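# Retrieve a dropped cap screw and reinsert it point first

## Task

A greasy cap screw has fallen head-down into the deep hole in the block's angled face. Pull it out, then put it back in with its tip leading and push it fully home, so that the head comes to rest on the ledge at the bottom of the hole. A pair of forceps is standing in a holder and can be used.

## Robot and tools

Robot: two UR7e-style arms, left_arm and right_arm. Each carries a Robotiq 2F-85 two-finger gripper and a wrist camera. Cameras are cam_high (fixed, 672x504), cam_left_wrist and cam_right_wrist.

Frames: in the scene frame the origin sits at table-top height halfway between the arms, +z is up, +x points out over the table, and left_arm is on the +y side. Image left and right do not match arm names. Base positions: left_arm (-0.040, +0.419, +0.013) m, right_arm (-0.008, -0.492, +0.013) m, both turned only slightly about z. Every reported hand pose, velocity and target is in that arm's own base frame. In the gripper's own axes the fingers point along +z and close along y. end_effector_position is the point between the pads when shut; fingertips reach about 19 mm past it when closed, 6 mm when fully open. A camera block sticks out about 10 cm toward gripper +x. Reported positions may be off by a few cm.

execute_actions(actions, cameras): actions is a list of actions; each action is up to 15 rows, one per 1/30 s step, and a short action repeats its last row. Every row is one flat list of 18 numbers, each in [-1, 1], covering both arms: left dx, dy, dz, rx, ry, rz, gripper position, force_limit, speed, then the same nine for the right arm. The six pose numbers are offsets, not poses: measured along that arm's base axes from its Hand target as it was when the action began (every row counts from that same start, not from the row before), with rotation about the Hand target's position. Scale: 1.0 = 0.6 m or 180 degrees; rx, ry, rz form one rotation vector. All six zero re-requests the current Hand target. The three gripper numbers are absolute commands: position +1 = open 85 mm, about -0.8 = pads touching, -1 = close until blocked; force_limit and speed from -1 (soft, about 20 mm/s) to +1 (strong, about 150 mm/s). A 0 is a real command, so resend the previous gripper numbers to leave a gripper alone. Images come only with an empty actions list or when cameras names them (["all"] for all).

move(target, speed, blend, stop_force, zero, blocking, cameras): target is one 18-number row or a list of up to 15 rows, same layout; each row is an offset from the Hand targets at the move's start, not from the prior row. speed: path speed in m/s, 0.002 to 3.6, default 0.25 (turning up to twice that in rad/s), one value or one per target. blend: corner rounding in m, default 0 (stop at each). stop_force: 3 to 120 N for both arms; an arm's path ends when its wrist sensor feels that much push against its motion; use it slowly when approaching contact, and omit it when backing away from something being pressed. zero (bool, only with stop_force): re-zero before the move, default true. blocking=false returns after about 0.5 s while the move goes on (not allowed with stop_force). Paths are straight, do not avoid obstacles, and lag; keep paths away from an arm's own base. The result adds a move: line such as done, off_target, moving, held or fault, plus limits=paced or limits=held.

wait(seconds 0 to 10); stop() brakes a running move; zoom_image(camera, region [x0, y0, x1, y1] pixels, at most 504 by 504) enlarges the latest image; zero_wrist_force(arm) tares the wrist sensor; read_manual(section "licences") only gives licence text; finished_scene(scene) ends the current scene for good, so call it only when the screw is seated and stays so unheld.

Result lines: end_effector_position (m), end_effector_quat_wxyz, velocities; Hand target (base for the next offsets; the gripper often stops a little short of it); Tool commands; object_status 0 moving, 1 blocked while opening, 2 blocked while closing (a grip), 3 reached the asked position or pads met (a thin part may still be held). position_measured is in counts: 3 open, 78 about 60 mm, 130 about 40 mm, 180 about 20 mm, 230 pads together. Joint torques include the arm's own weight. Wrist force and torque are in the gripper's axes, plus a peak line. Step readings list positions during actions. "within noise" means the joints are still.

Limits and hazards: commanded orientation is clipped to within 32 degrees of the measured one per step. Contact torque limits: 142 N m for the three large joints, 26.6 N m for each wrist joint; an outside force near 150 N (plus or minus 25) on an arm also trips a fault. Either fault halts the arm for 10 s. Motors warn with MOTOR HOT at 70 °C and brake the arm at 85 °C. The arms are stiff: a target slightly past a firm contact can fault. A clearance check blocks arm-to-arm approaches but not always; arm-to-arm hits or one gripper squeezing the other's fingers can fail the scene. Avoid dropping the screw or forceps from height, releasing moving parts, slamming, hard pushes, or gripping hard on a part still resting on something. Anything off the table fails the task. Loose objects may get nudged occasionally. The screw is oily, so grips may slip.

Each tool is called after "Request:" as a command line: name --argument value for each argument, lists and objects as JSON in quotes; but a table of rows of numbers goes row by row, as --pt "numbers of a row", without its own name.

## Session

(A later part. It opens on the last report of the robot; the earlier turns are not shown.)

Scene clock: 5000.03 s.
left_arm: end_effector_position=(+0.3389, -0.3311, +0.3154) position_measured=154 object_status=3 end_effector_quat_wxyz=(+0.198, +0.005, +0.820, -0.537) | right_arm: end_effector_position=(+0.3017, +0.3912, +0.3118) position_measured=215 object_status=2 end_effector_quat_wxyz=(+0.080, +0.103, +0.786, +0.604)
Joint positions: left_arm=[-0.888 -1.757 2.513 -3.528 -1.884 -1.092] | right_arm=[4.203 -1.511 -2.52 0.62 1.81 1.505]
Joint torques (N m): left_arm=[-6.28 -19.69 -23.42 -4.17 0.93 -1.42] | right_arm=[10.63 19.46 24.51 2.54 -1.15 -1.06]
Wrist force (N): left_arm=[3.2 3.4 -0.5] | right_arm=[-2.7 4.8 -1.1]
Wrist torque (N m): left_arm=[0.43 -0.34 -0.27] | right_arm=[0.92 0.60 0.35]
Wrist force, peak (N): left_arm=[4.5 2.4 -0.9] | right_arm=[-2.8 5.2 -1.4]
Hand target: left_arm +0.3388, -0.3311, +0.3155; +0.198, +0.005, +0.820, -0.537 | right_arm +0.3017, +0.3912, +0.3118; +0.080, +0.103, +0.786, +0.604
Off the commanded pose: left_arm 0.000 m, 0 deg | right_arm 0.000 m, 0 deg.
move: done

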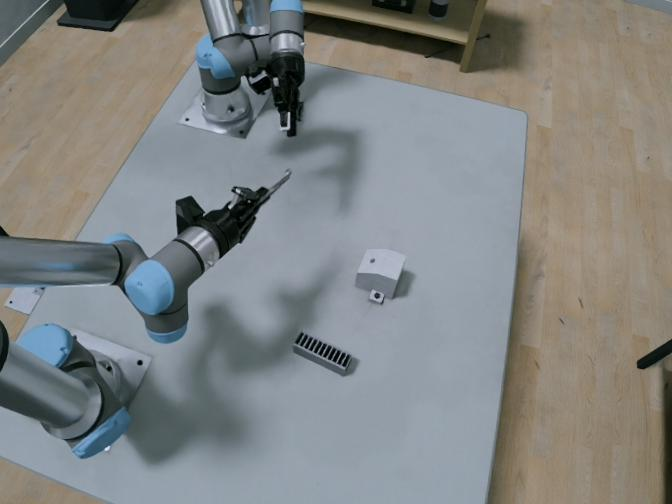

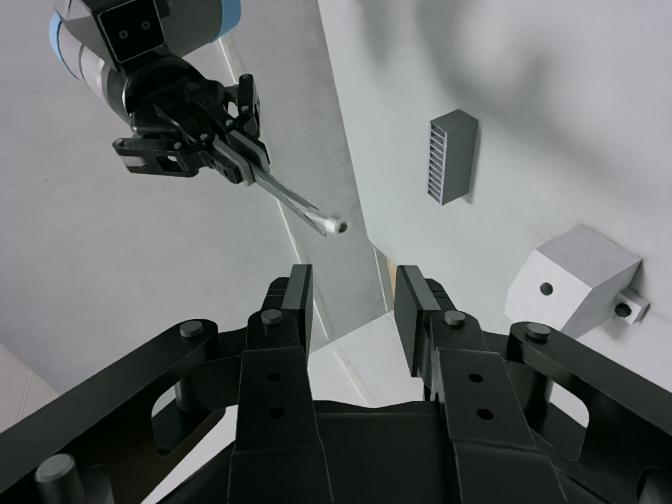

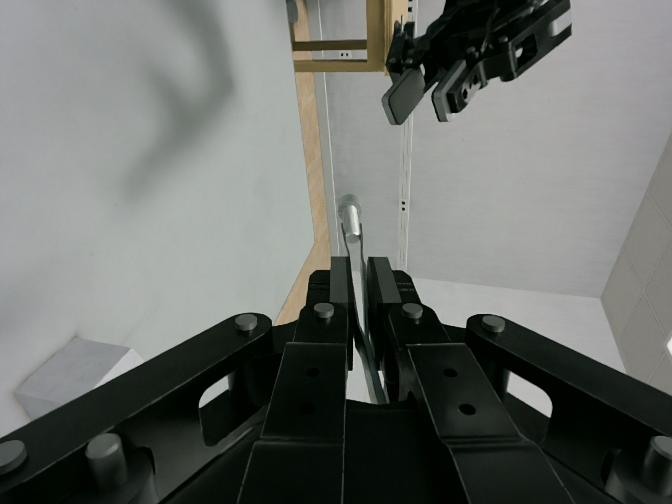

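Request:
move --target '[0,0,0,-0.1439,0.3977,0.1554,-0.2,-0.4,0,0,0,0,0,0,0,-0.7,-0.5,-1]' --speed 0.15 --cameras '["all"]'

Request:
zoom_image --camera "cam_left_wrist" --region '[260, 180, 400, 290]'

Scene clock: 5051.53 s.
left_arm: end_effector_position=(+0.3389, -0.3311, +0.3155) position_measured=154 object_status=3 end_effector_quat_wxyz=(-0.198, -0.530, +0.626, -0.537) | right_arm: end_effector_position=(+0.3017, +0.3912, +0.3118) position_measured=215 object_status=2 end_effector_quat_wxyz=(+0.080, +0.103, +0.786, +0.604)
Joint positions: left_arm=[-0.889 -1.758 2.513 -3.525 -1.884 -2.507] | right_arm=[4.203 -1.511 -2.52 0.62 1.81 1.505]
Joint torques (N m): left_arm=[-4.82 -18.59 -19 -4.09 0.92 -2.1] | right_arm=[9.74 13.1 24.25 2.53 -0.31 -1.3]
Wrist force (N): left_arm=[0.7 1.7 0.5] | right_arm=[-2.5 4.9 -1.4]
Wrist torque (N m): left_arm=[0.25 -0.12 -0.20] | right_arm=[0.95 0.56 0.35]
Wrist force, peak (N): left_arm=[3.2 3.6 -0.7] | right_arm=[-2.7 5.2 -1.4]
Hand target: left_arm +0.3388, -0.3311, +0.3155; -0.198, -0.530, +0.626, -0.537 | right_arm +0.3017, +0.3912, +0.3118; +0.080, +0.103, +0.786, +0.604
Off the commanded pose: left_arm 0.000 m, 0 deg | right_arm 0.000 m, 0 deg.
move: done

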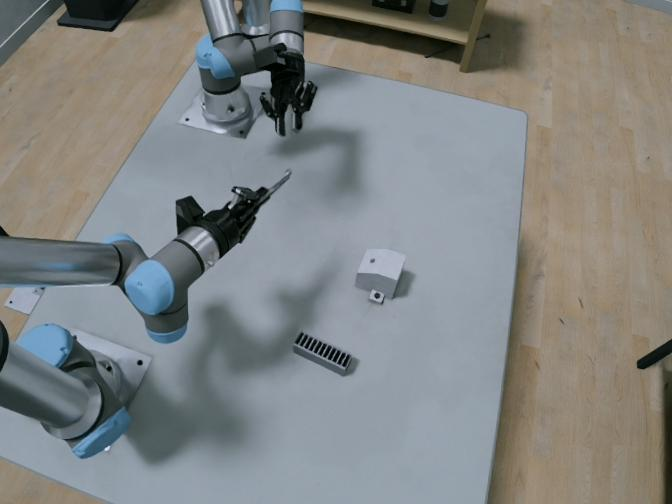

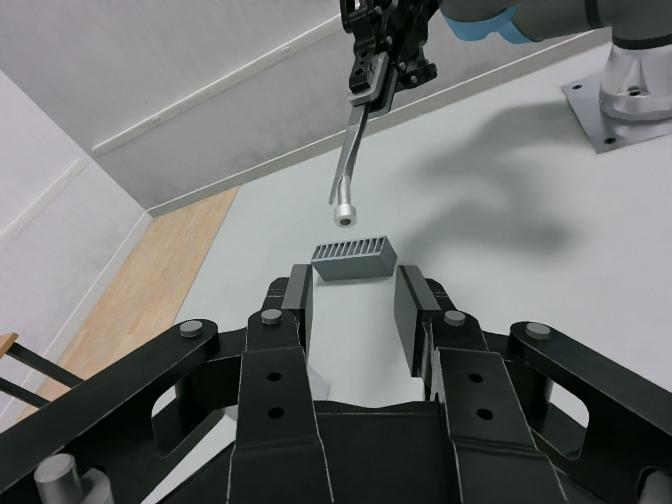

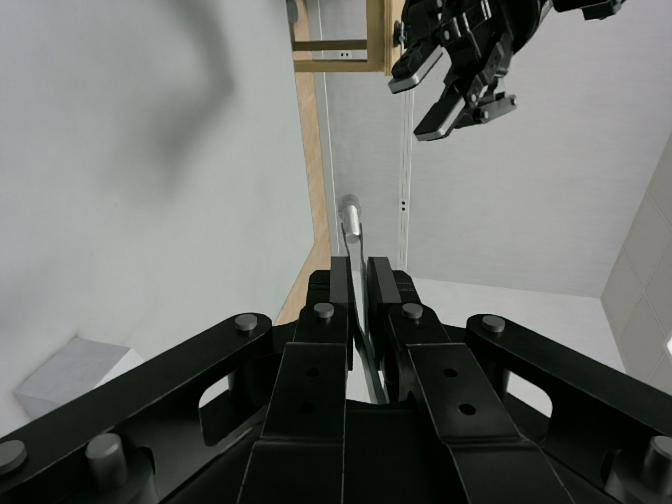

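Scaled by 3.600 from the camera's 672x504 image, which has a finer 960x720 frame.

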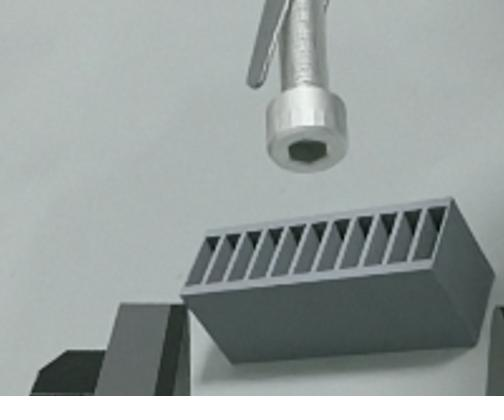

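Request:
move --target '[0.02962,-0.07197,-0.03002,0,0,0,-0.2,-0.4,0,0,0,0,0,0,0,-0.7,-0.5,-1]' --speed 0.05 --cameras '["cam_left_wrist","cam_right_wrist"]'

Request:
zoom_image --camera "cam_left_wrist" --region '[290, 190, 420, 290]'

Scene clock: 5149.20 s.
left_arm: end_effector_position=(+0.3566, -0.3744, +0.2976) position_measured=154 object_status=3 end_effector_quat_wxyz=(-0.198, -0.530, +0.626, -0.537) | right_arm: end_effector_position=(+0.3017, +0.3912, +0.3118) position_measured=215 object_status=2 end_effector_quat_wxyz=(+0.080, +0.103, +0.786, +0.604)
Joint positions: left_arm=[-0.936 -1.603 2.45 -3.623 -1.84 -2.526] | right_arm=[4.203 -1.511 -2.52 0.62 1.81 1.505]
Joint torques (N m): left_arm=[5.94 -23.93 -3.85 -1.69 -1.51 0.41] | right_arm=[9.46 9.84 24.16 2.53 0.27 -1.41]
Wrist force (N): left_arm=[1.2 1.7 0.4] | right_arm=[-2.7 5.1 -1.4]
Wrist torque (N m): left_arm=[0.27 -0.20 -0.05] | right_arm=[0.97 0.59 0.35]
Wrist force, peak (N): left_arm=[0.9 1.8 1.3] | right_arm=[-2.7 5.3 -1.5]
Hand target: left_arm +0.3566, -0.3743, +0.2975; -0.198, -0.530, +0.626, -0.537 | right_arm +0.3017, +0.3912, +0.3118; +0.080, +0.103, +0.786, +0.604
Off the commanded pose: left_arm 0.000 m, 0 deg | right_arm 0.000 m, 0 deg.
move: done
Images, in order (width x height): cam_left_wrist 672x504, cam_right_wrist 672x504.

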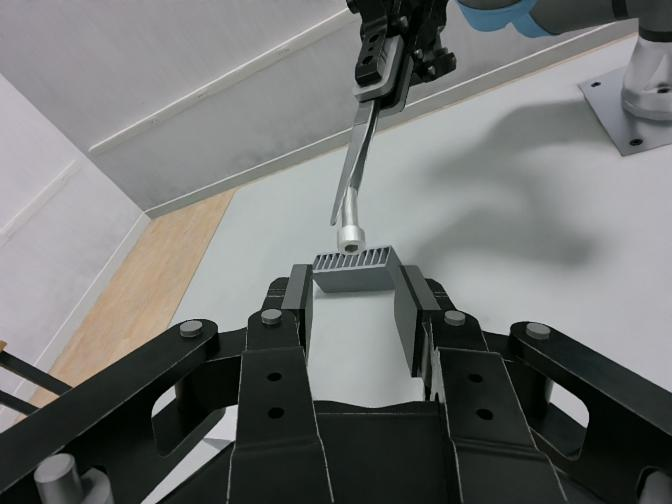

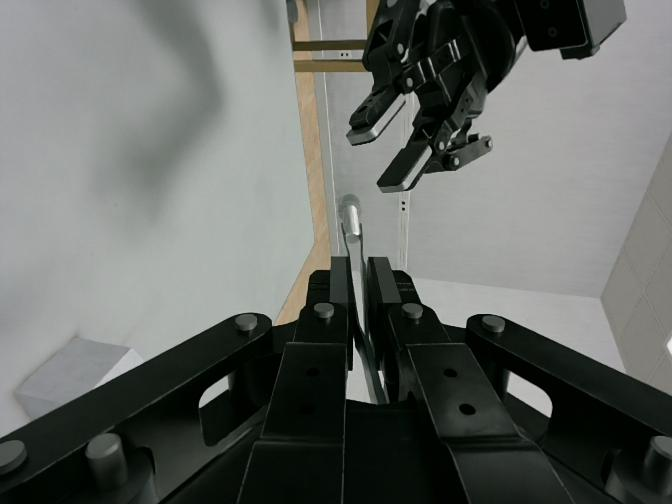

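Scaled by 3.877 from the camera's 672x504 image, which has a finer 960x720 frame.

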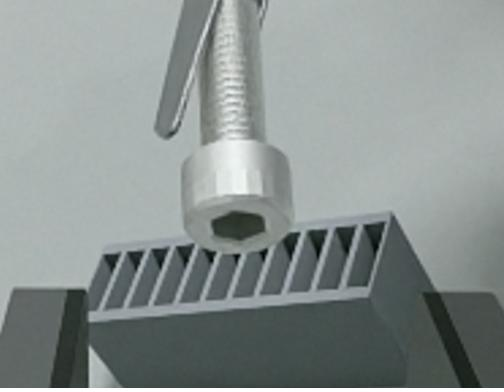

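Request:
move --target '[0.01792,-0.04613,-0.0200,0,0,0,-0.2,-0.4,0,0,0,0,0,0,0,-0.7,-0.5,-1]' --speed 0.03 --stop_force 5 --cameras '["cam_left_wrist","cam_right_wrist"]'

Request:
zoom_image --camera "cam_left_wrist" --region '[290, 220, 420, 350]'

Request:
zoom_image --camera "cam_right_wrist" --region '[290, 140, 420, 260]'

Scene clock: 5195.60 s.
left_arm: end_effector_position=(+0.3674, -0.4020, +0.2855) position_measured=154 object_status=3 end_effector_quat_wxyz=(-0.198, -0.530, +0.626, -0.537) | right_arm: end_effector_position=(+0.3017, +0.3912, +0.3118) position_measured=215 object_status=2 end_effector_quat_wxyz=(+0.080, +0.103, +0.786, +0.604)
Joint positions: left_arm=[-0.961 -1.51 2.404 -3.671 -1.816 -2.535] | right_arm=[4.203 -1.511 -2.52 0.62 1.81 1.505]
Joint torques (N m): left_arm=[6.03 -27.57 -3.42 -1.66 -1.17 2.2] | right_arm=[8.81 7.66 24.37 2.49 0.91 -1.33]
Wrist force (N): left_arm=[1.1 2.0 0.3] | right_arm=[-2.5 4.9 -1.2]
Wrist torque (N m): left_arm=[0.31 -0.16 -0.05] | right_arm=[0.95 0.56 0.35]
Wrist force, peak (N): left_arm=[1.1 2.2 0.4] | right_arm=[-2.7 5.3 -1.4]
Hand target: left_arm +0.3674, -0.4020, +0.2855; -0.198, -0.530, +0.626, -0.537 | right_arm +0.3017, +0.3912, +0.3118; +0.080, +0.103, +0.786, +0.604
Off the commanded pose: left_arm 0.000 m, 0 deg | right_arm 0.000 m, 0 deg.
move: done
Images, in order (width x height): cam_left_wrist 672x504, cam_right_wrist 672x504.

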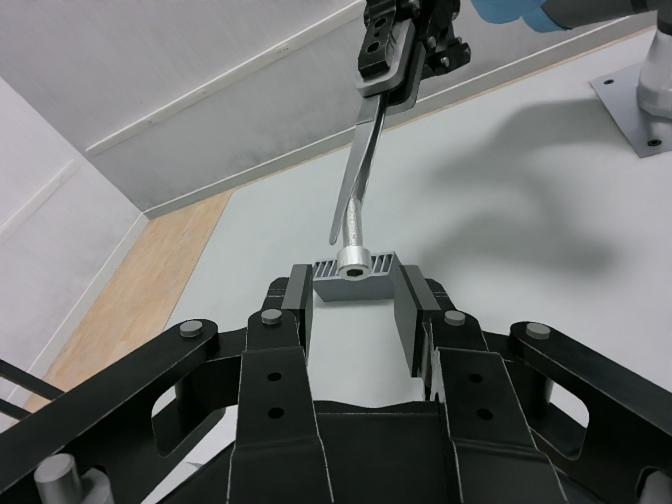

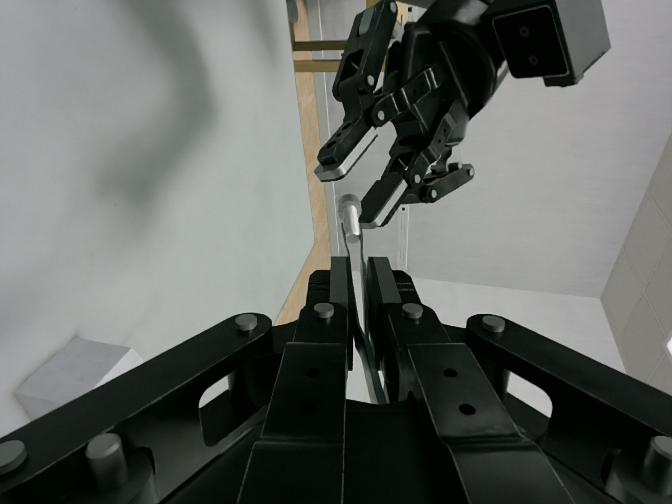

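Scaled by 3.877 from the camera's 672x504 image, which has a finer 960x720 frame.

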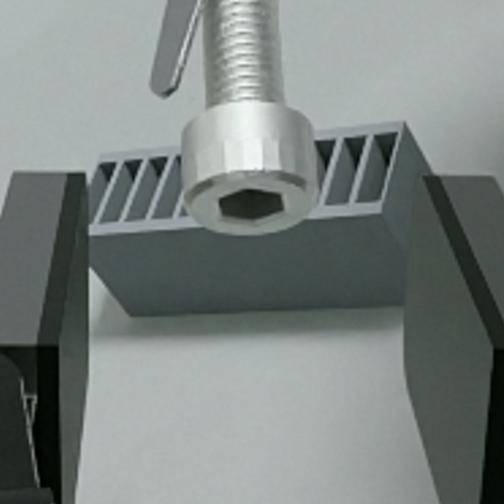

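Scaled by 3.877 from the camera's 672x504 image, which has a finer 960x720 frame.

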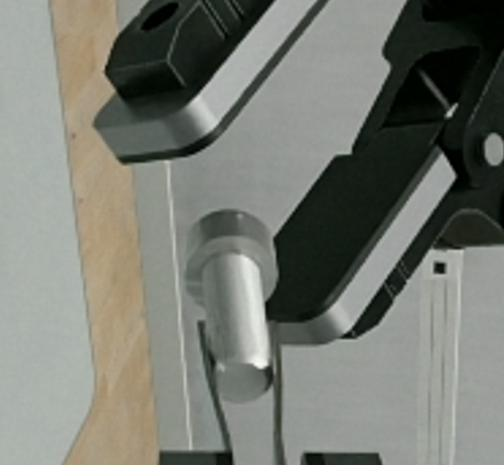

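Request:
move --target '[0.00429,-0.01177,-0.00456,0,0,0,-0.2,-0.4,0,0,0,0,0,0,0,-0.7,-0.5,-1]' --speed 0.02 --stop_force 5 --cameras '["cam_left_wrist","cam_right_wrist"]'

Request:
zoom_image --camera "cam_left_wrist" --region '[290, 220, 420, 350]'

Request:
zoom_image --camera "cam_right_wrist" --region '[290, 140, 420, 260]'

Scene clock: 5212.13 s.
left_arm: end_effector_position=(+0.3699, -0.4090, +0.2827) position_measured=154 object_status=3 end_effector_quat_wxyz=(-0.198, -0.530, +0.626, -0.537) | right_arm: end_effector_position=(+0.3017, +0.3912, +0.3118) position_measured=215 object_status=2 end_effector_quat_wxyz=(+0.080, +0.103, +0.786, +0.604)
Joint positions: left_arm=[-0.967 -1.489 2.391 -3.68 -1.81 -2.537] | right_arm=[4.203 -1.511 -2.52 0.62 1.81 1.505]
Joint torques (N m): left_arm=[6.29 -28.1 -3.03 -1.6 -1.21 1.41] | right_arm=[8.07 8.02 24.44 2.53 1.41 -1.34]
Wrist force (N): left_arm=[1.1 1.9 0.3] | right_arm=[-2.7 5.0 -1.3]
Wrist torque (N m): left_arm=[0.30 -0.17 -0.05] | right_arm=[0.96 0.59 0.35]
Wrist force, peak (N): left_arm=[1.1 2.3 0.2] | right_arm=[-2.7 5.2 -1.7]
Hand target: left_arm +0.3699, -0.4090, +0.2827; -0.198, -0.530, +0.626, -0.537 | right_arm +0.3017, +0.3912, +0.3118; +0.080, +0.103, +0.786, +0.604
Off the commanded pose: left_arm 0.000 m, 0 deg | right_arm 0.000 m, 0 deg.
move: done
Images, in order (width x height): cam_left_wrist 672x504, cam_right_wrist 672x504.

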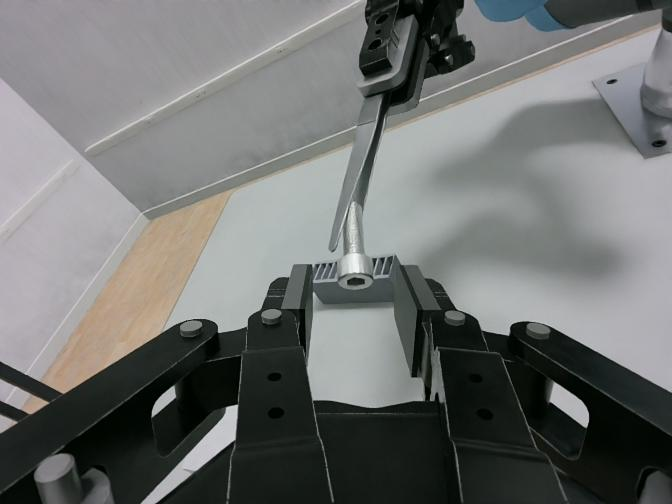

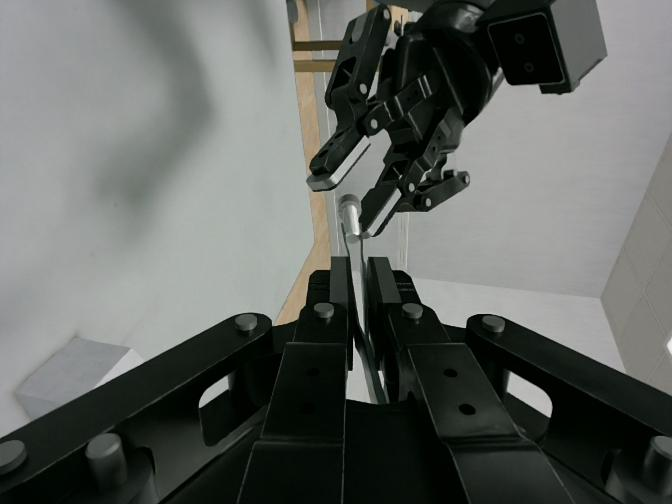

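Scaled by 3.877 from the camera's 672x504 image, which has a finer 960x720 frame.

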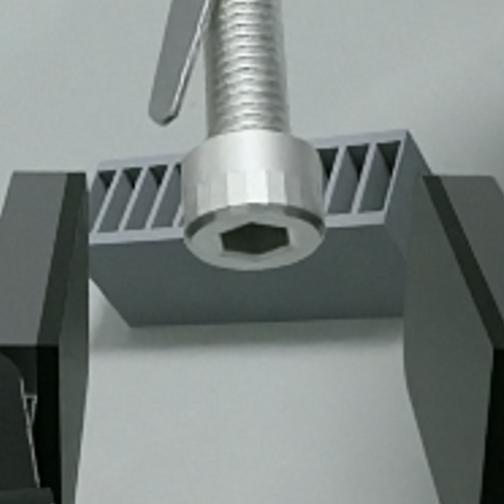

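Scaled by 3.877 from the camera's 672x504 image, which has a finer 960x720 frame.

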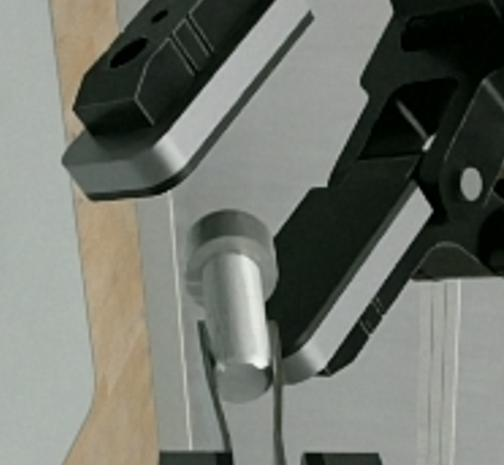

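Request:
move --target '[-0.00064,0.00177,0.00068,0,0,0,-0.2,-0.4,0,0,0,0,0,0,0,-0.7,-0.5,-1]' --speed 0.02

Request:
move --target '[0,0,0,0,0,0,-0.45,-0.5,-1,0,0,0,0,0,0,-0.7,-0.5,-1]' --speed 0.02 --cameras '["cam_left_wrist","cam_right_wrist"]'

Request:
zoom_image --camera "cam_left_wrist" --region '[290, 220, 420, 350]'

Request:
zoom_image --camera "cam_right_wrist" --region '[290, 140, 420, 260]'

Scene clock: 5258.73 s.
left_arm: end_effector_position=(+0.3695, -0.4079, +0.2832) position_measured=154 object_status=3 end_effector_quat_wxyz=(-0.198, -0.530, +0.626, -0.537) | right_arm: end_effector_position=(+0.3017, +0.3912, +0.3118) position_measured=215 object_status=2 end_effector_quat_wxyz=(+0.080, +0.103, +0.786, +0.604)
Joint positions: left_arm=[-0.966 -1.492 2.393 -3.679 -1.811 -2.537] | right_arm=[4.203 -1.511 -2.52 0.62 1.81 1.505]
Joint torques (N m): left_arm=[4.64 -21.86 -5.78 -1.89 -1.27 2.14] | right_arm=[8.24 8.22 24.19 2.52 1.83 -1.35]
Wrist force (N): left_arm=[1.1 2.1 0.3] | right_arm=[-2.6 5.0 -1.3]
Wrist torque (N m): left_arm=[0.32 -0.17 -0.11] | right_arm=[0.95 0.58 0.35]
Wrist force, peak (N): left_arm=[0.8 2.2 0.5] | right_arm=[-2.8 5.4 -1.3]
Hand target: left_arm +0.3696, -0.4080, +0.2831; -0.198, -0.530, +0.626, -0.537 | right_arm +0.3017, +0.3912, +0.3118; +0.080, +0.103, +0.786, +0.604
Off the commanded pose: left_arm 0.000 m, 0 deg | right_arm 0.000 m, 0 deg.
move: done

Scene clock: 5259.60 s.
left_arm: end_effector_position=(+0.3696, -0.4079, +0.2831) position_measured=186 object_status=0 end_effector_quat_wxyz=(-0.198, -0.530, +0.626, -0.537) | right_arm: end_effector_position=(+0.3017, +0.3912, +0.3118) position_measured=215 object_status=2 end_effector_quat_wxyz=(+0.080, +0.103, +0.786, +0.604)
Joint positions: left_arm=[-0.966 -1.492 2.393 -3.679 -1.811 -2.537] | right_arm=[4.203 -1.511 -2.52 0.62 1.81 1.505]
Joint torques (N m): left_arm=[-1.1 -12.68 -17.79 -3.67 0.1 1.7] | right_arm=[7.85 7.78 24.45 2.54 1.92 -1.33]
Wrist force (N): left_arm=[0.9 1.9 0.3] | right_arm=[-2.7 5.0 -1.0]
Wrist torque (N m): left_arm=[0.29 -0.14 -0.11] | right_arm=[0.95 0.58 0.35]
Wrist force, peak (N): left_arm=[1.0 2.1 0.4] | right_arm=[-2.7 5.2 -1.1]
Hand target: left_arm +0.3696, -0.4080, +0.2831; -0.198, -0.530, +0.626, -0.537 | right_arm +0.3017, +0.3912, +0.3118; +0.080, +0.103, +0.786, +0.604
Off the commanded pose: left_arm 0.000 m, 0 deg | right_arm 0.000 m, 0 deg.
move: done
Images, in order (width x height): cam_left_wrist 672x504, cam_right_wrist 672x504.

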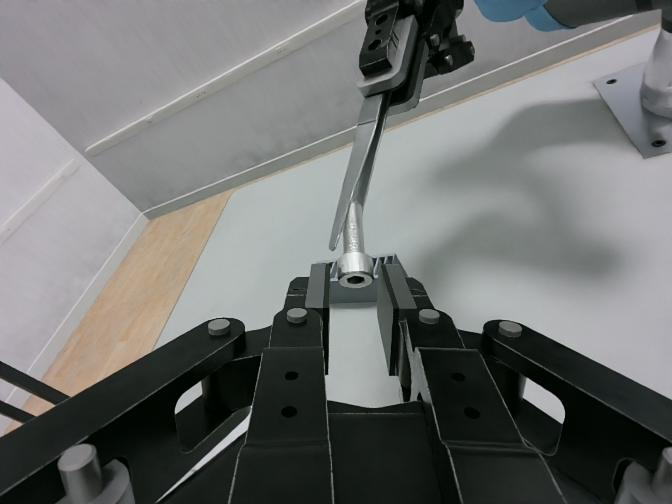

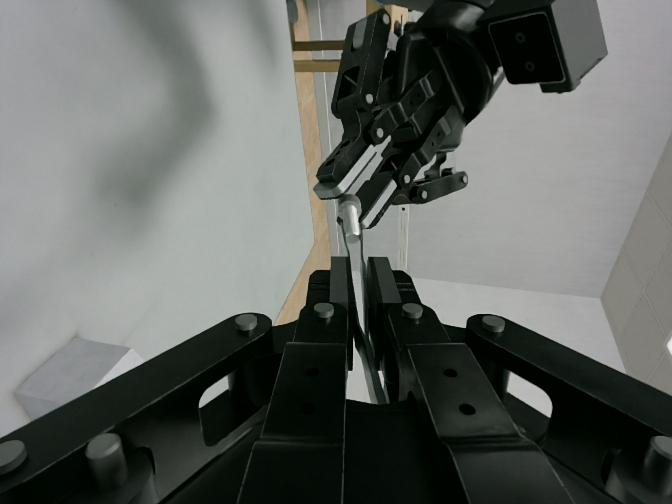

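Scaled by 3.877 from the camera's 672x504 image, which has a finer 960x720 frame.

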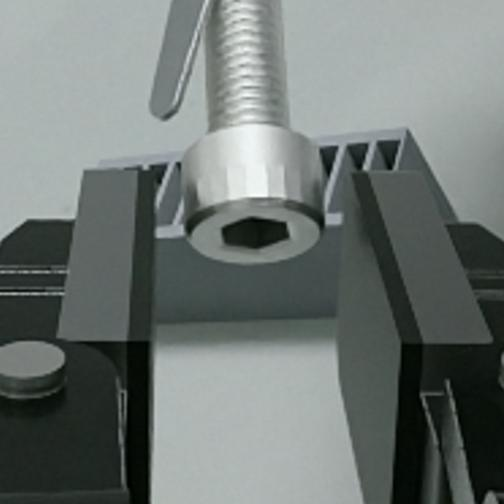

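Scaled by 3.877 from the camera's 672x504 image, which has a finer 960x720 frame.

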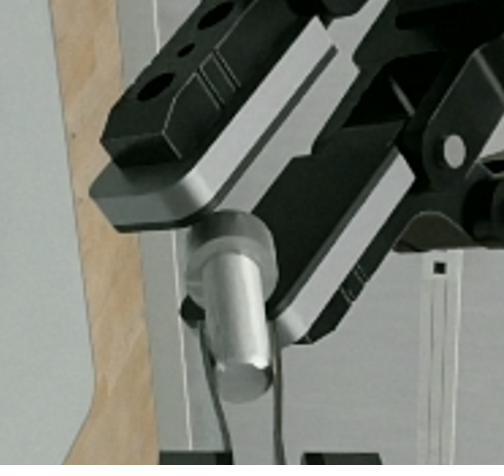

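Request:
execute_actions --actions '[]'

Scene clock: 5305.07 s.
left_arm: end_effector_position=(+0.3696, -0.4080, +0.2831) position_measured=186 object_status=3 end_effector_quat_wxyz=(-0.198, -0.530, +0.626, -0.537) | right_arm: end_effector_position=(+0.3017, +0.3912, +0.3118) position_measured=215 object_status=2 end_effector_quat_wxyz=(+0.080, +0.103, +0.786, +0.604)
Joint positions: left_arm=[-0.966 -1.492 2.393 -3.679 -1.811 -2.537] | right_arm=[4.203 -1.511 -2.52 0.62 1.81 1.505]
Joint velocities: within noise
Joint torques (N m): left_arm=[-5.37 -12.06 -27.38 -3.74 0.64 -0.36] | right_arm=[7.57 7.87 23.91 2.55 2.27 -1.32]
Wrist force (N): left_arm=[1.0 1.9 0.3] | right_arm=[-2.6 4.9 -1.3]
Wrist torque (N m): left_arm=[0.30 -0.15 -0.11] | right_arm=[0.95 0.58 0.35]
Wrist force, peak (N): left_arm=[1.1 2.1 0.4] | right_arm=[-2.7 5.3 -1.2]
Hand target: left_arm +0.3696, -0.4080, +0.2831; -0.198, -0.530, +0.626, -0.537 | right_arm +0.3017, +0.3912, +0.3118; +0.080, +0.103, +0.786, +0.604
Tool commands: left_gripper/position=-0.45 left_gripper/force_limit=-0.5 left_gripper/speed=-1.0 right_gripper/position=-0.7 right_gripper/force_limit=-0.5 right_gripper/speed=-1.0
Off the commanded pose: left_arm 0.000 m, 0 deg | right_arm 0.000 m, 0 deg.

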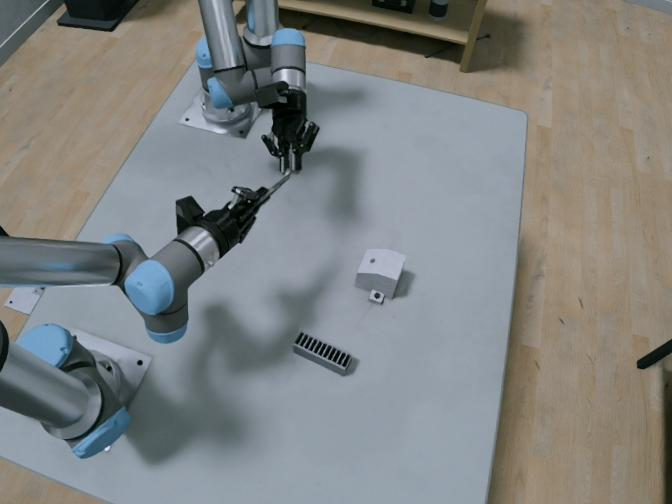

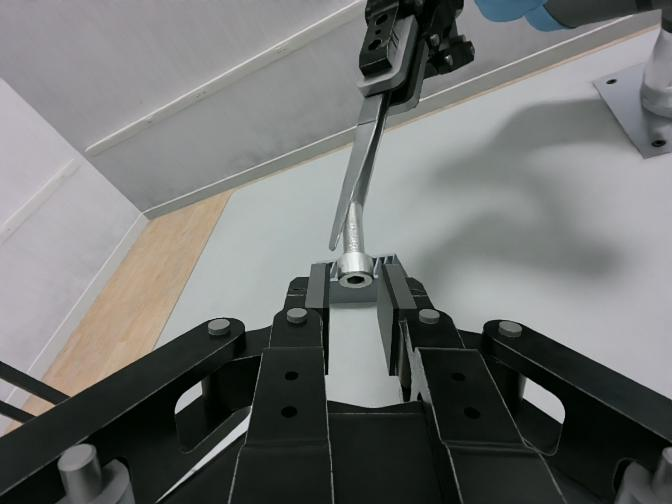

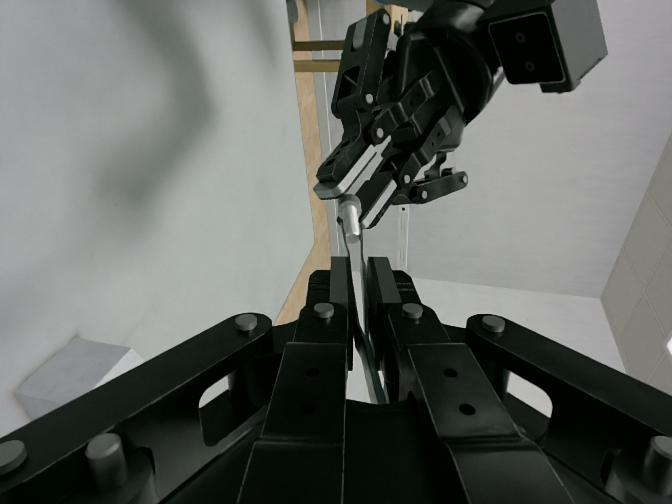

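Request:
zoom_image --camera "cam_left_wrist" --region '[270, 160, 440, 330]'

Request:
execute_actions --actions '[[[0,0,0,0,0,0,-0.5,-0.5,-1,0,0,0,0,0,0,-0.7,-0.5,-1]]]' --cameras '["cam_left_wrist","cam_right_wrist"]'

Scaled by 2.965 from the camera's 672x504 image, which has a finer 960x720 frame.

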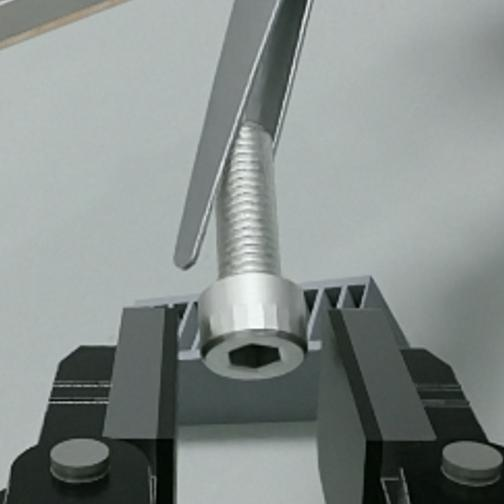

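Scene clock: 5310.17 s.
left_arm: end_effector_position=(+0.3696, -0.4080, +0.2831) position_measured=192 object_status=3 end_effector_quat_wxyz=(-0.198, -0.530, +0.626, -0.537) | right_arm: end_effector_position=(+0.3017, +0.3912, +0.3118) position_measured=215 object_status=2 end_effector_quat_wxyz=(+0.080, +0.103, +0.786, +0.604)
Joint positions: left_arm=[-0.966 -1.492 2.393 -3.679 -1.811 -2.537] | right_arm=[4.203 -1.511 -2.52 0.62 1.81 1.505]
Joint torques (N m): left_arm=[-4.63 -12.15 -27.92 -3.71 0.61 -2.1] | right_arm=[7.24 7.68 24.69 2.51 2.27 -1.34]
Wrist force (N): left_arm=[1.0 2.0 0.3] | right_arm=[-2.5 4.9 -1.6]
Wrist torque (N m): left_arm=[0.30 -0.16 -0.11] | right_arm=[0.94 0.55 0.35]
Wrist force, peak (N): left_arm=[1.0 2.3 0.2] | right_arm=[-3.0 5.4 -1.2]
Hand target: left_arm +0.3696, -0.4080, +0.2831; -0.198, -0.530, +0.626, -0.537 | right_arm +0.3017, +0.3912, +0.3118; +0.080, +0.103, +0.786, +0.604
Off the commanded pose: left_arm 0.000 m, 0 deg | right_arm 0.000 m, 0 deg.
Step readings (end_effector_position of left_arm | right_arm):
0: (+0.3696, -0.4080, +0.2831) | (+0.3017, +0.3912, +0.3118)
1: (+0.3696, -0.4080, +0.2831) | (+0.3017, +0.3912, +0.3118)
2: (+0.3696, -0.4080, +0.2831) | (+0.3017, +0.3912, +0.3118)
4: (+0.3696, -0.4080, +0.2831) | (+0.3017, +0.3912, +0.3118)
8: (+0.3696, -0.4080, +0.2831) | (+0.3017, +0.3912, +0.3118)
15: (+0.3696, -0.4080, +0.2831) | (+0.3017, +0.3912, +0.3118)
Images, in order (width x height): cam_left_wrist 672x504, cam_right_wrist 672x504.

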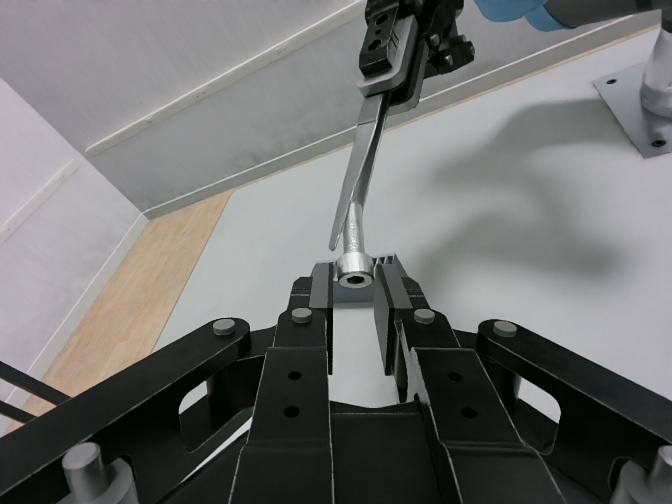

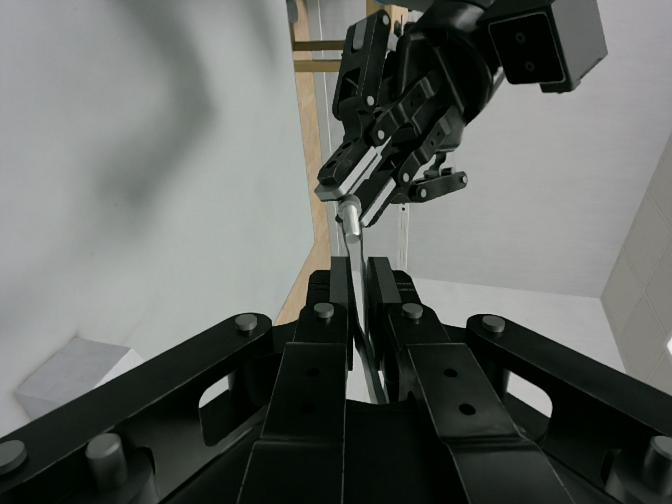

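Request:
zoom_image --camera "cam_left_wrist" --region '[300, 190, 420, 310]'

Request:
zoom_image --camera "cam_right_wrist" --region '[300, 150, 420, 270]'

Scaled by 4.200 from the camera's 672x504 image, which has a finer 960x720 frame.

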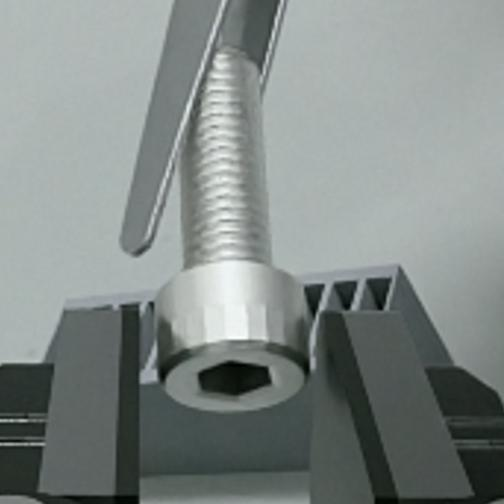

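Scaled by 4.200 from the camera's 672x504 image, which has a finer 960x720 frame.

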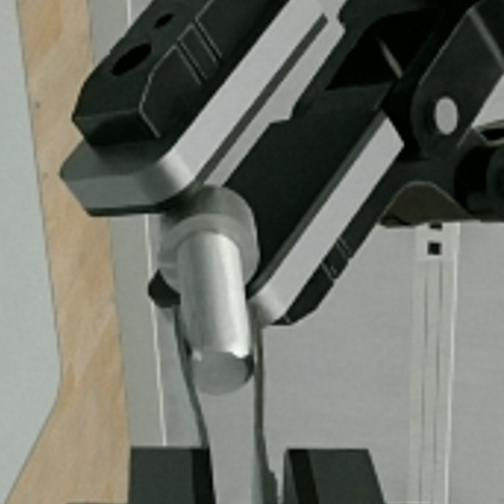

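Request:
execute_actions --actions '[[[0,0,0,0,0,0,-1,-0.5,-1,0,0,0,0,0,0,-0.7,-0.5,-1]]]' --cameras '["cam_left_wrist","cam_right_wrist"]'

Request:
zoom_image --camera "cam_left_wrist" --region '[300, 190, 420, 310]'

Request:
zoom_image --camera "cam_right_wrist" --region '[300, 150, 420, 270]'

Scene clock: 5340.33 s.
left_arm: end_effector_position=(+0.3696, -0.4080, +0.2831) position_measured=201 object_status=2 end_effector_quat_wxyz=(-0.198, -0.530, +0.626, -0.537) | right_arm: end_effector_position=(+0.3017, +0.3912, +0.3118) position_measured=215 object_status=2 end_effector_quat_wxyz=(+0.080, +0.103, +0.786, +0.604)
Joint positions: left_arm=[-0.966 -1.492 2.393 -3.679 -1.811 -2.537] | right_arm=[4.203 -1.511 -2.52 0.62 1.81 1.505]
Joint torques (N m): left_arm=[-4.67 -11.6 -27.6 -3.75 0.59 -2.14] | right_arm=[6.26 7.87 24.4 2.5 2.23 -1.36]
Wrist force (N): left_arm=[0.1 1.7 -0.5] | right_arm=[-2.7 4.8 -2.5]
Wrist torque (N m): left_arm=[0.31 -0.15 -0.12] | right_arm=[0.94 0.57 0.35]
Wrist force, peak (N): left_arm=[1.2 2.1 0.5] | right_arm=[-2.7 5.1 -2.5]
Hand target: left_arm +0.3696, -0.4080, +0.2831; -0.198, -0.530, +0.626, -0.537 | right_arm +0.3017, +0.3912, +0.3118; +0.080, +0.103, +0.786, +0.604
Off the commanded pose: left_arm 0.000 m, 0 deg | right_arm 0.000 m, 0 deg.
Step readings (end_effector_position of left_arm | right_arm):
0: (+0.3696, -0.4080, +0.2831) | (+0.3017, +0.3912, +0.3118)
1: (+0.3696, -0.4080, +0.2831) | (+0.3017, +0.3912, +0.3118)
2: (+0.3696, -0.4080, +0.2831) | (+0.3017, +0.3912, +0.3118)
4: (+0.3696, -0.4080, +0.2831) | (+0.3017, +0.3912, +0.3118)
8: (+0.3696, -0.4080, +0.2831) | (+0.3017, +0.3912, +0.3118)
15: (+0.3696, -0.4080, +0.2831) | (+0.3017, +0.3912, +0.3118)
Images, in order (width x height): cam_left_wrist 672x504, cam_right_wrist 672x504.

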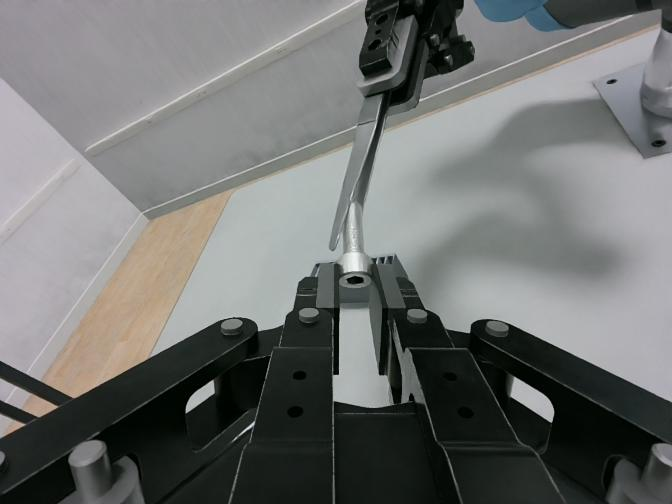

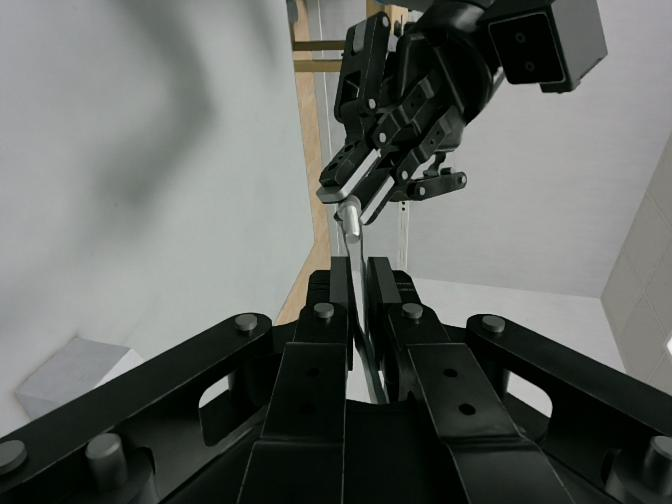

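Scaled by 4.200 from the camera's 672x504 image, which has a finer 960x720 frame.

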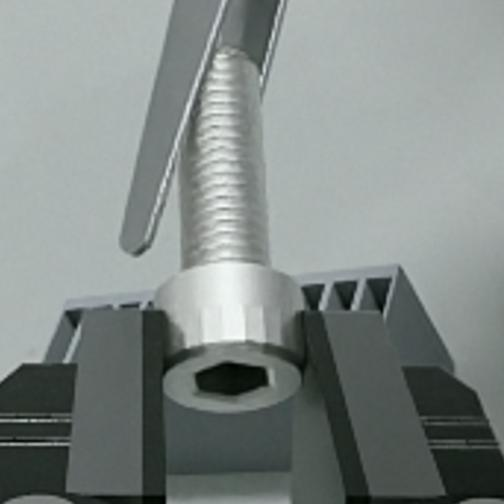

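Scaled by 4.200 from the camera's 672x504 image, which has a finer 960x720 frame.

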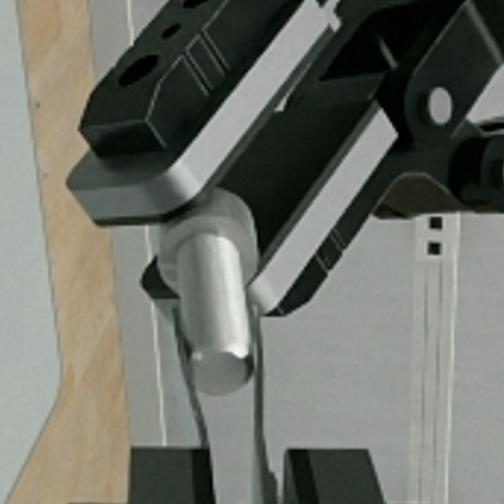

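Request:
execute_actions --actions '[[[0,0,0,0,0,0,-1,-0.5,-1,0,0,0,0,0,0,-0.6,-0.5,-1]]]' --cameras '["cam_left_wrist","cam_right_wrist"]'

Request:
zoom_image --camera "cam_left_wrist" --region '[300, 150, 420, 310]'

Request:
zoom_image --camera "cam_right_wrist" --region '[280, 150, 440, 310]'

Scene clock: 5353.47 s.
left_arm: end_effector_position=(+0.3696, -0.4080, +0.2831) position_measured=201 object_status=2 end_effector_quat_wxyz=(-0.198, -0.530, +0.626, -0.537) | right_arm: end_effector_position=(+0.3017, +0.3912, +0.3118) position_measured=204 object_status=3 end_effector_quat_wxyz=(+0.080, +0.103, +0.786, +0.604)
Joint positions: left_arm=[-0.966 -1.492 2.393 -3.679 -1.811 -2.537] | right_arm=[4.203 -1.511 -2.52 0.62 1.81 1.505]
Joint torques (N m): left_arm=[-5.11 -11.78 -27.36 -3.69 0.57 -1.99] | right_arm=[6.6 7.89 23.92 2.42 2.2 -1.39]
Wrist force (N): left_arm=[0.8 1.8 0.4] | right_arm=[-2.7 4.8 -1.3]
Wrist torque (N m): left_arm=[0.26 -0.15 -0.11] | right_arm=[0.89 0.59 0.35]
Wrist force, peak (N): left_arm=[0.9 2.3 0.4] | right_arm=[-3.0 5.0 -2.6]
Hand target: left_arm +0.3696, -0.4080, +0.2831; -0.198, -0.530, +0.626, -0.537 | right_arm +0.3017, +0.3912, +0.3118; +0.080, +0.103, +0.786, +0.604
Off the commanded pose: left_arm 0.000 m, 0 deg | right_arm 0.000 m, 0 deg.
Step readings (end_effector_position of left_arm | right_arm):
0: (+0.3696, -0.4080, +0.2831) | (+0.3017, +0.3912, +0.3118)
1: (+0.3696, -0.4080, +0.2831) | (+0.3017, +0.3912, +0.3118)
2: (+0.3696, -0.4080, +0.2831) | (+0.3017, +0.3912, +0.3118)
4: (+0.3696, -0.4080, +0.2831) | (+0.3017, +0.3912, +0.3118)
8: (+0.3696, -0.4080, +0.2831) | (+0.3017, +0.3912, +0.3118)
15: (+0.3696, -0.4080, +0.2831) | (+0.3017, +0.3912, +0.3118)
Images, in order (width x height): cam_left_wrist 672x504, cam_right_wrist 672x504.

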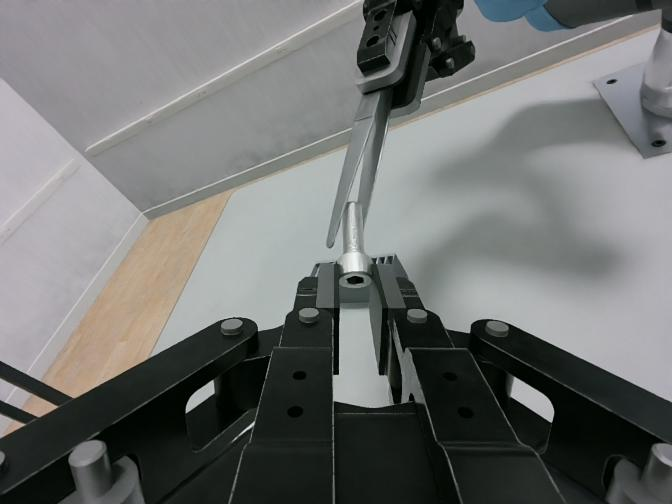

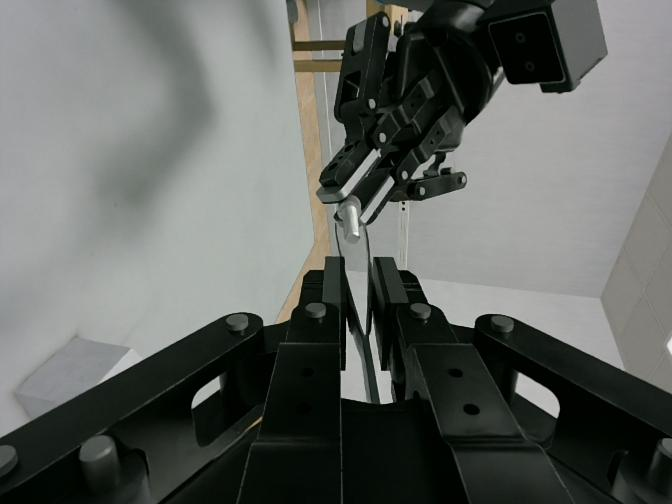

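Scaled by 3.150 from the camera's 672x504 image, which has a finer 960x720 frame.

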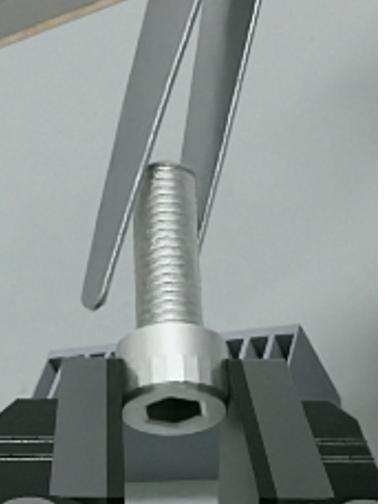

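Scaled by 3.150 from the camera's 672x504 image, which has a finer 960x720 frame.

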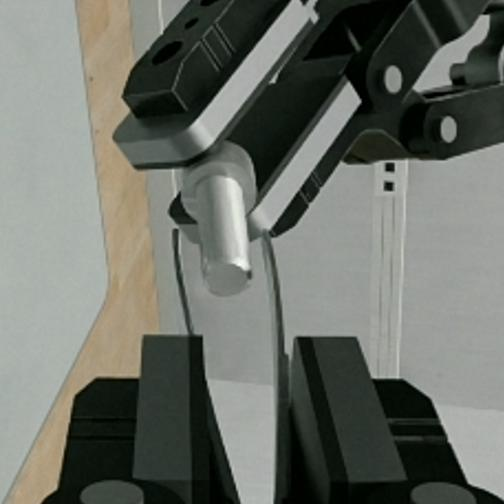

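Request:
move --target '[0,0,0,0,0,0,-1,-0.5,-1,-0.0125,-0.04665,0.01294,0,0,0,-0.6,-0.5,-1]' --speed 0.03 --stop_force 5 --cameras '["cam_left_wrist","cam_right_wrist"]'

Request:
zoom_image --camera "cam_left_wrist" --region '[300, 150, 420, 310]'

Scene clock: 5377.87 s.
left_arm: end_effector_position=(+0.3696, -0.4080, +0.2831) position_measured=201 object_status=2 end_effector_quat_wxyz=(-0.198, -0.530, +0.626, -0.537) | right_arm: end_effector_position=(+0.2942, +0.3632, +0.3195) position_measured=204 object_status=3 end_effector_quat_wxyz=(+0.080, +0.103, +0.786, +0.604)
Joint positions: left_arm=[-0.966 -1.492 2.393 -3.679 -1.811 -2.537] | right_arm=[4.171 -1.421 -2.563 0.571 1.841 1.496]
Joint torques (N m): left_arm=[-5.19 -13.29 -27.51 -3.69 0.48 -2.02] | right_arm=[11.44 -2.15 24.83 4.64 -1.9 0.96]
Wrist force (N): left_arm=[0.9 2.1 0.4] | right_arm=[-2.8 4.8 -1.4]
Wrist torque (N m): left_arm=[0.31 -0.17 -0.11] | right_arm=[0.89 0.61 0.35]
Wrist force, peak (N): left_arm=[1.1 2.2 0.2] | right_arm=[-2.7 5.5 -1.4]
Hand target: left_arm +0.3696, -0.4080, +0.2831; -0.198, -0.530, +0.626, -0.537 | right_arm +0.2942, +0.3632, +0.3195; +0.080, +0.103, +0.786, +0.604
Off the commanded pose: left_arm 0.000 m, 0 deg | right_arm 0.000 m, 0 deg.
move: done
Images, in order (width x height): cam_left_wrist 672x504, cam_right_wrist 672x504.

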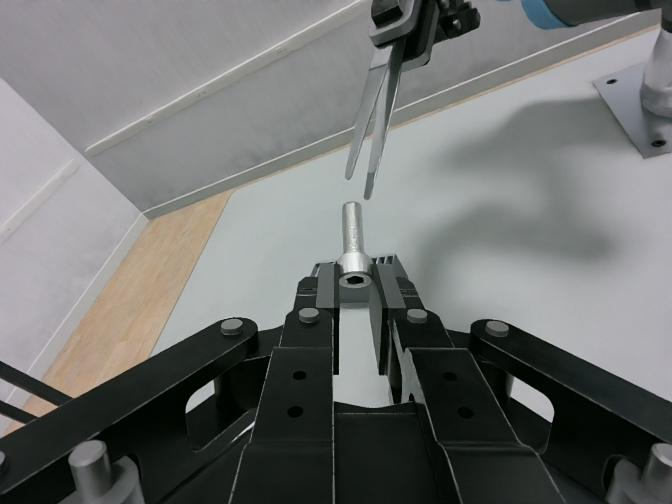

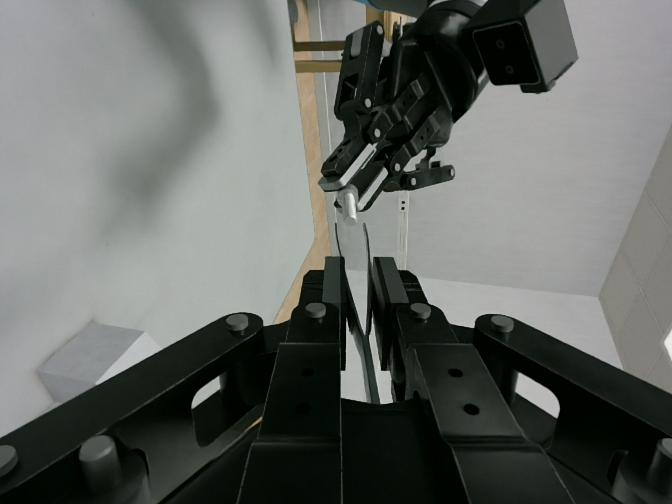

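Scaled by 3.150 from the camera's 672x504 image, which has a finer 960x720 frame.

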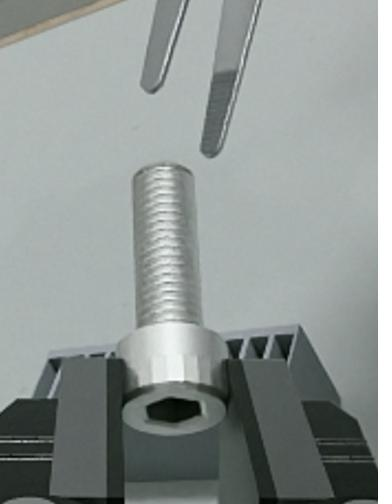

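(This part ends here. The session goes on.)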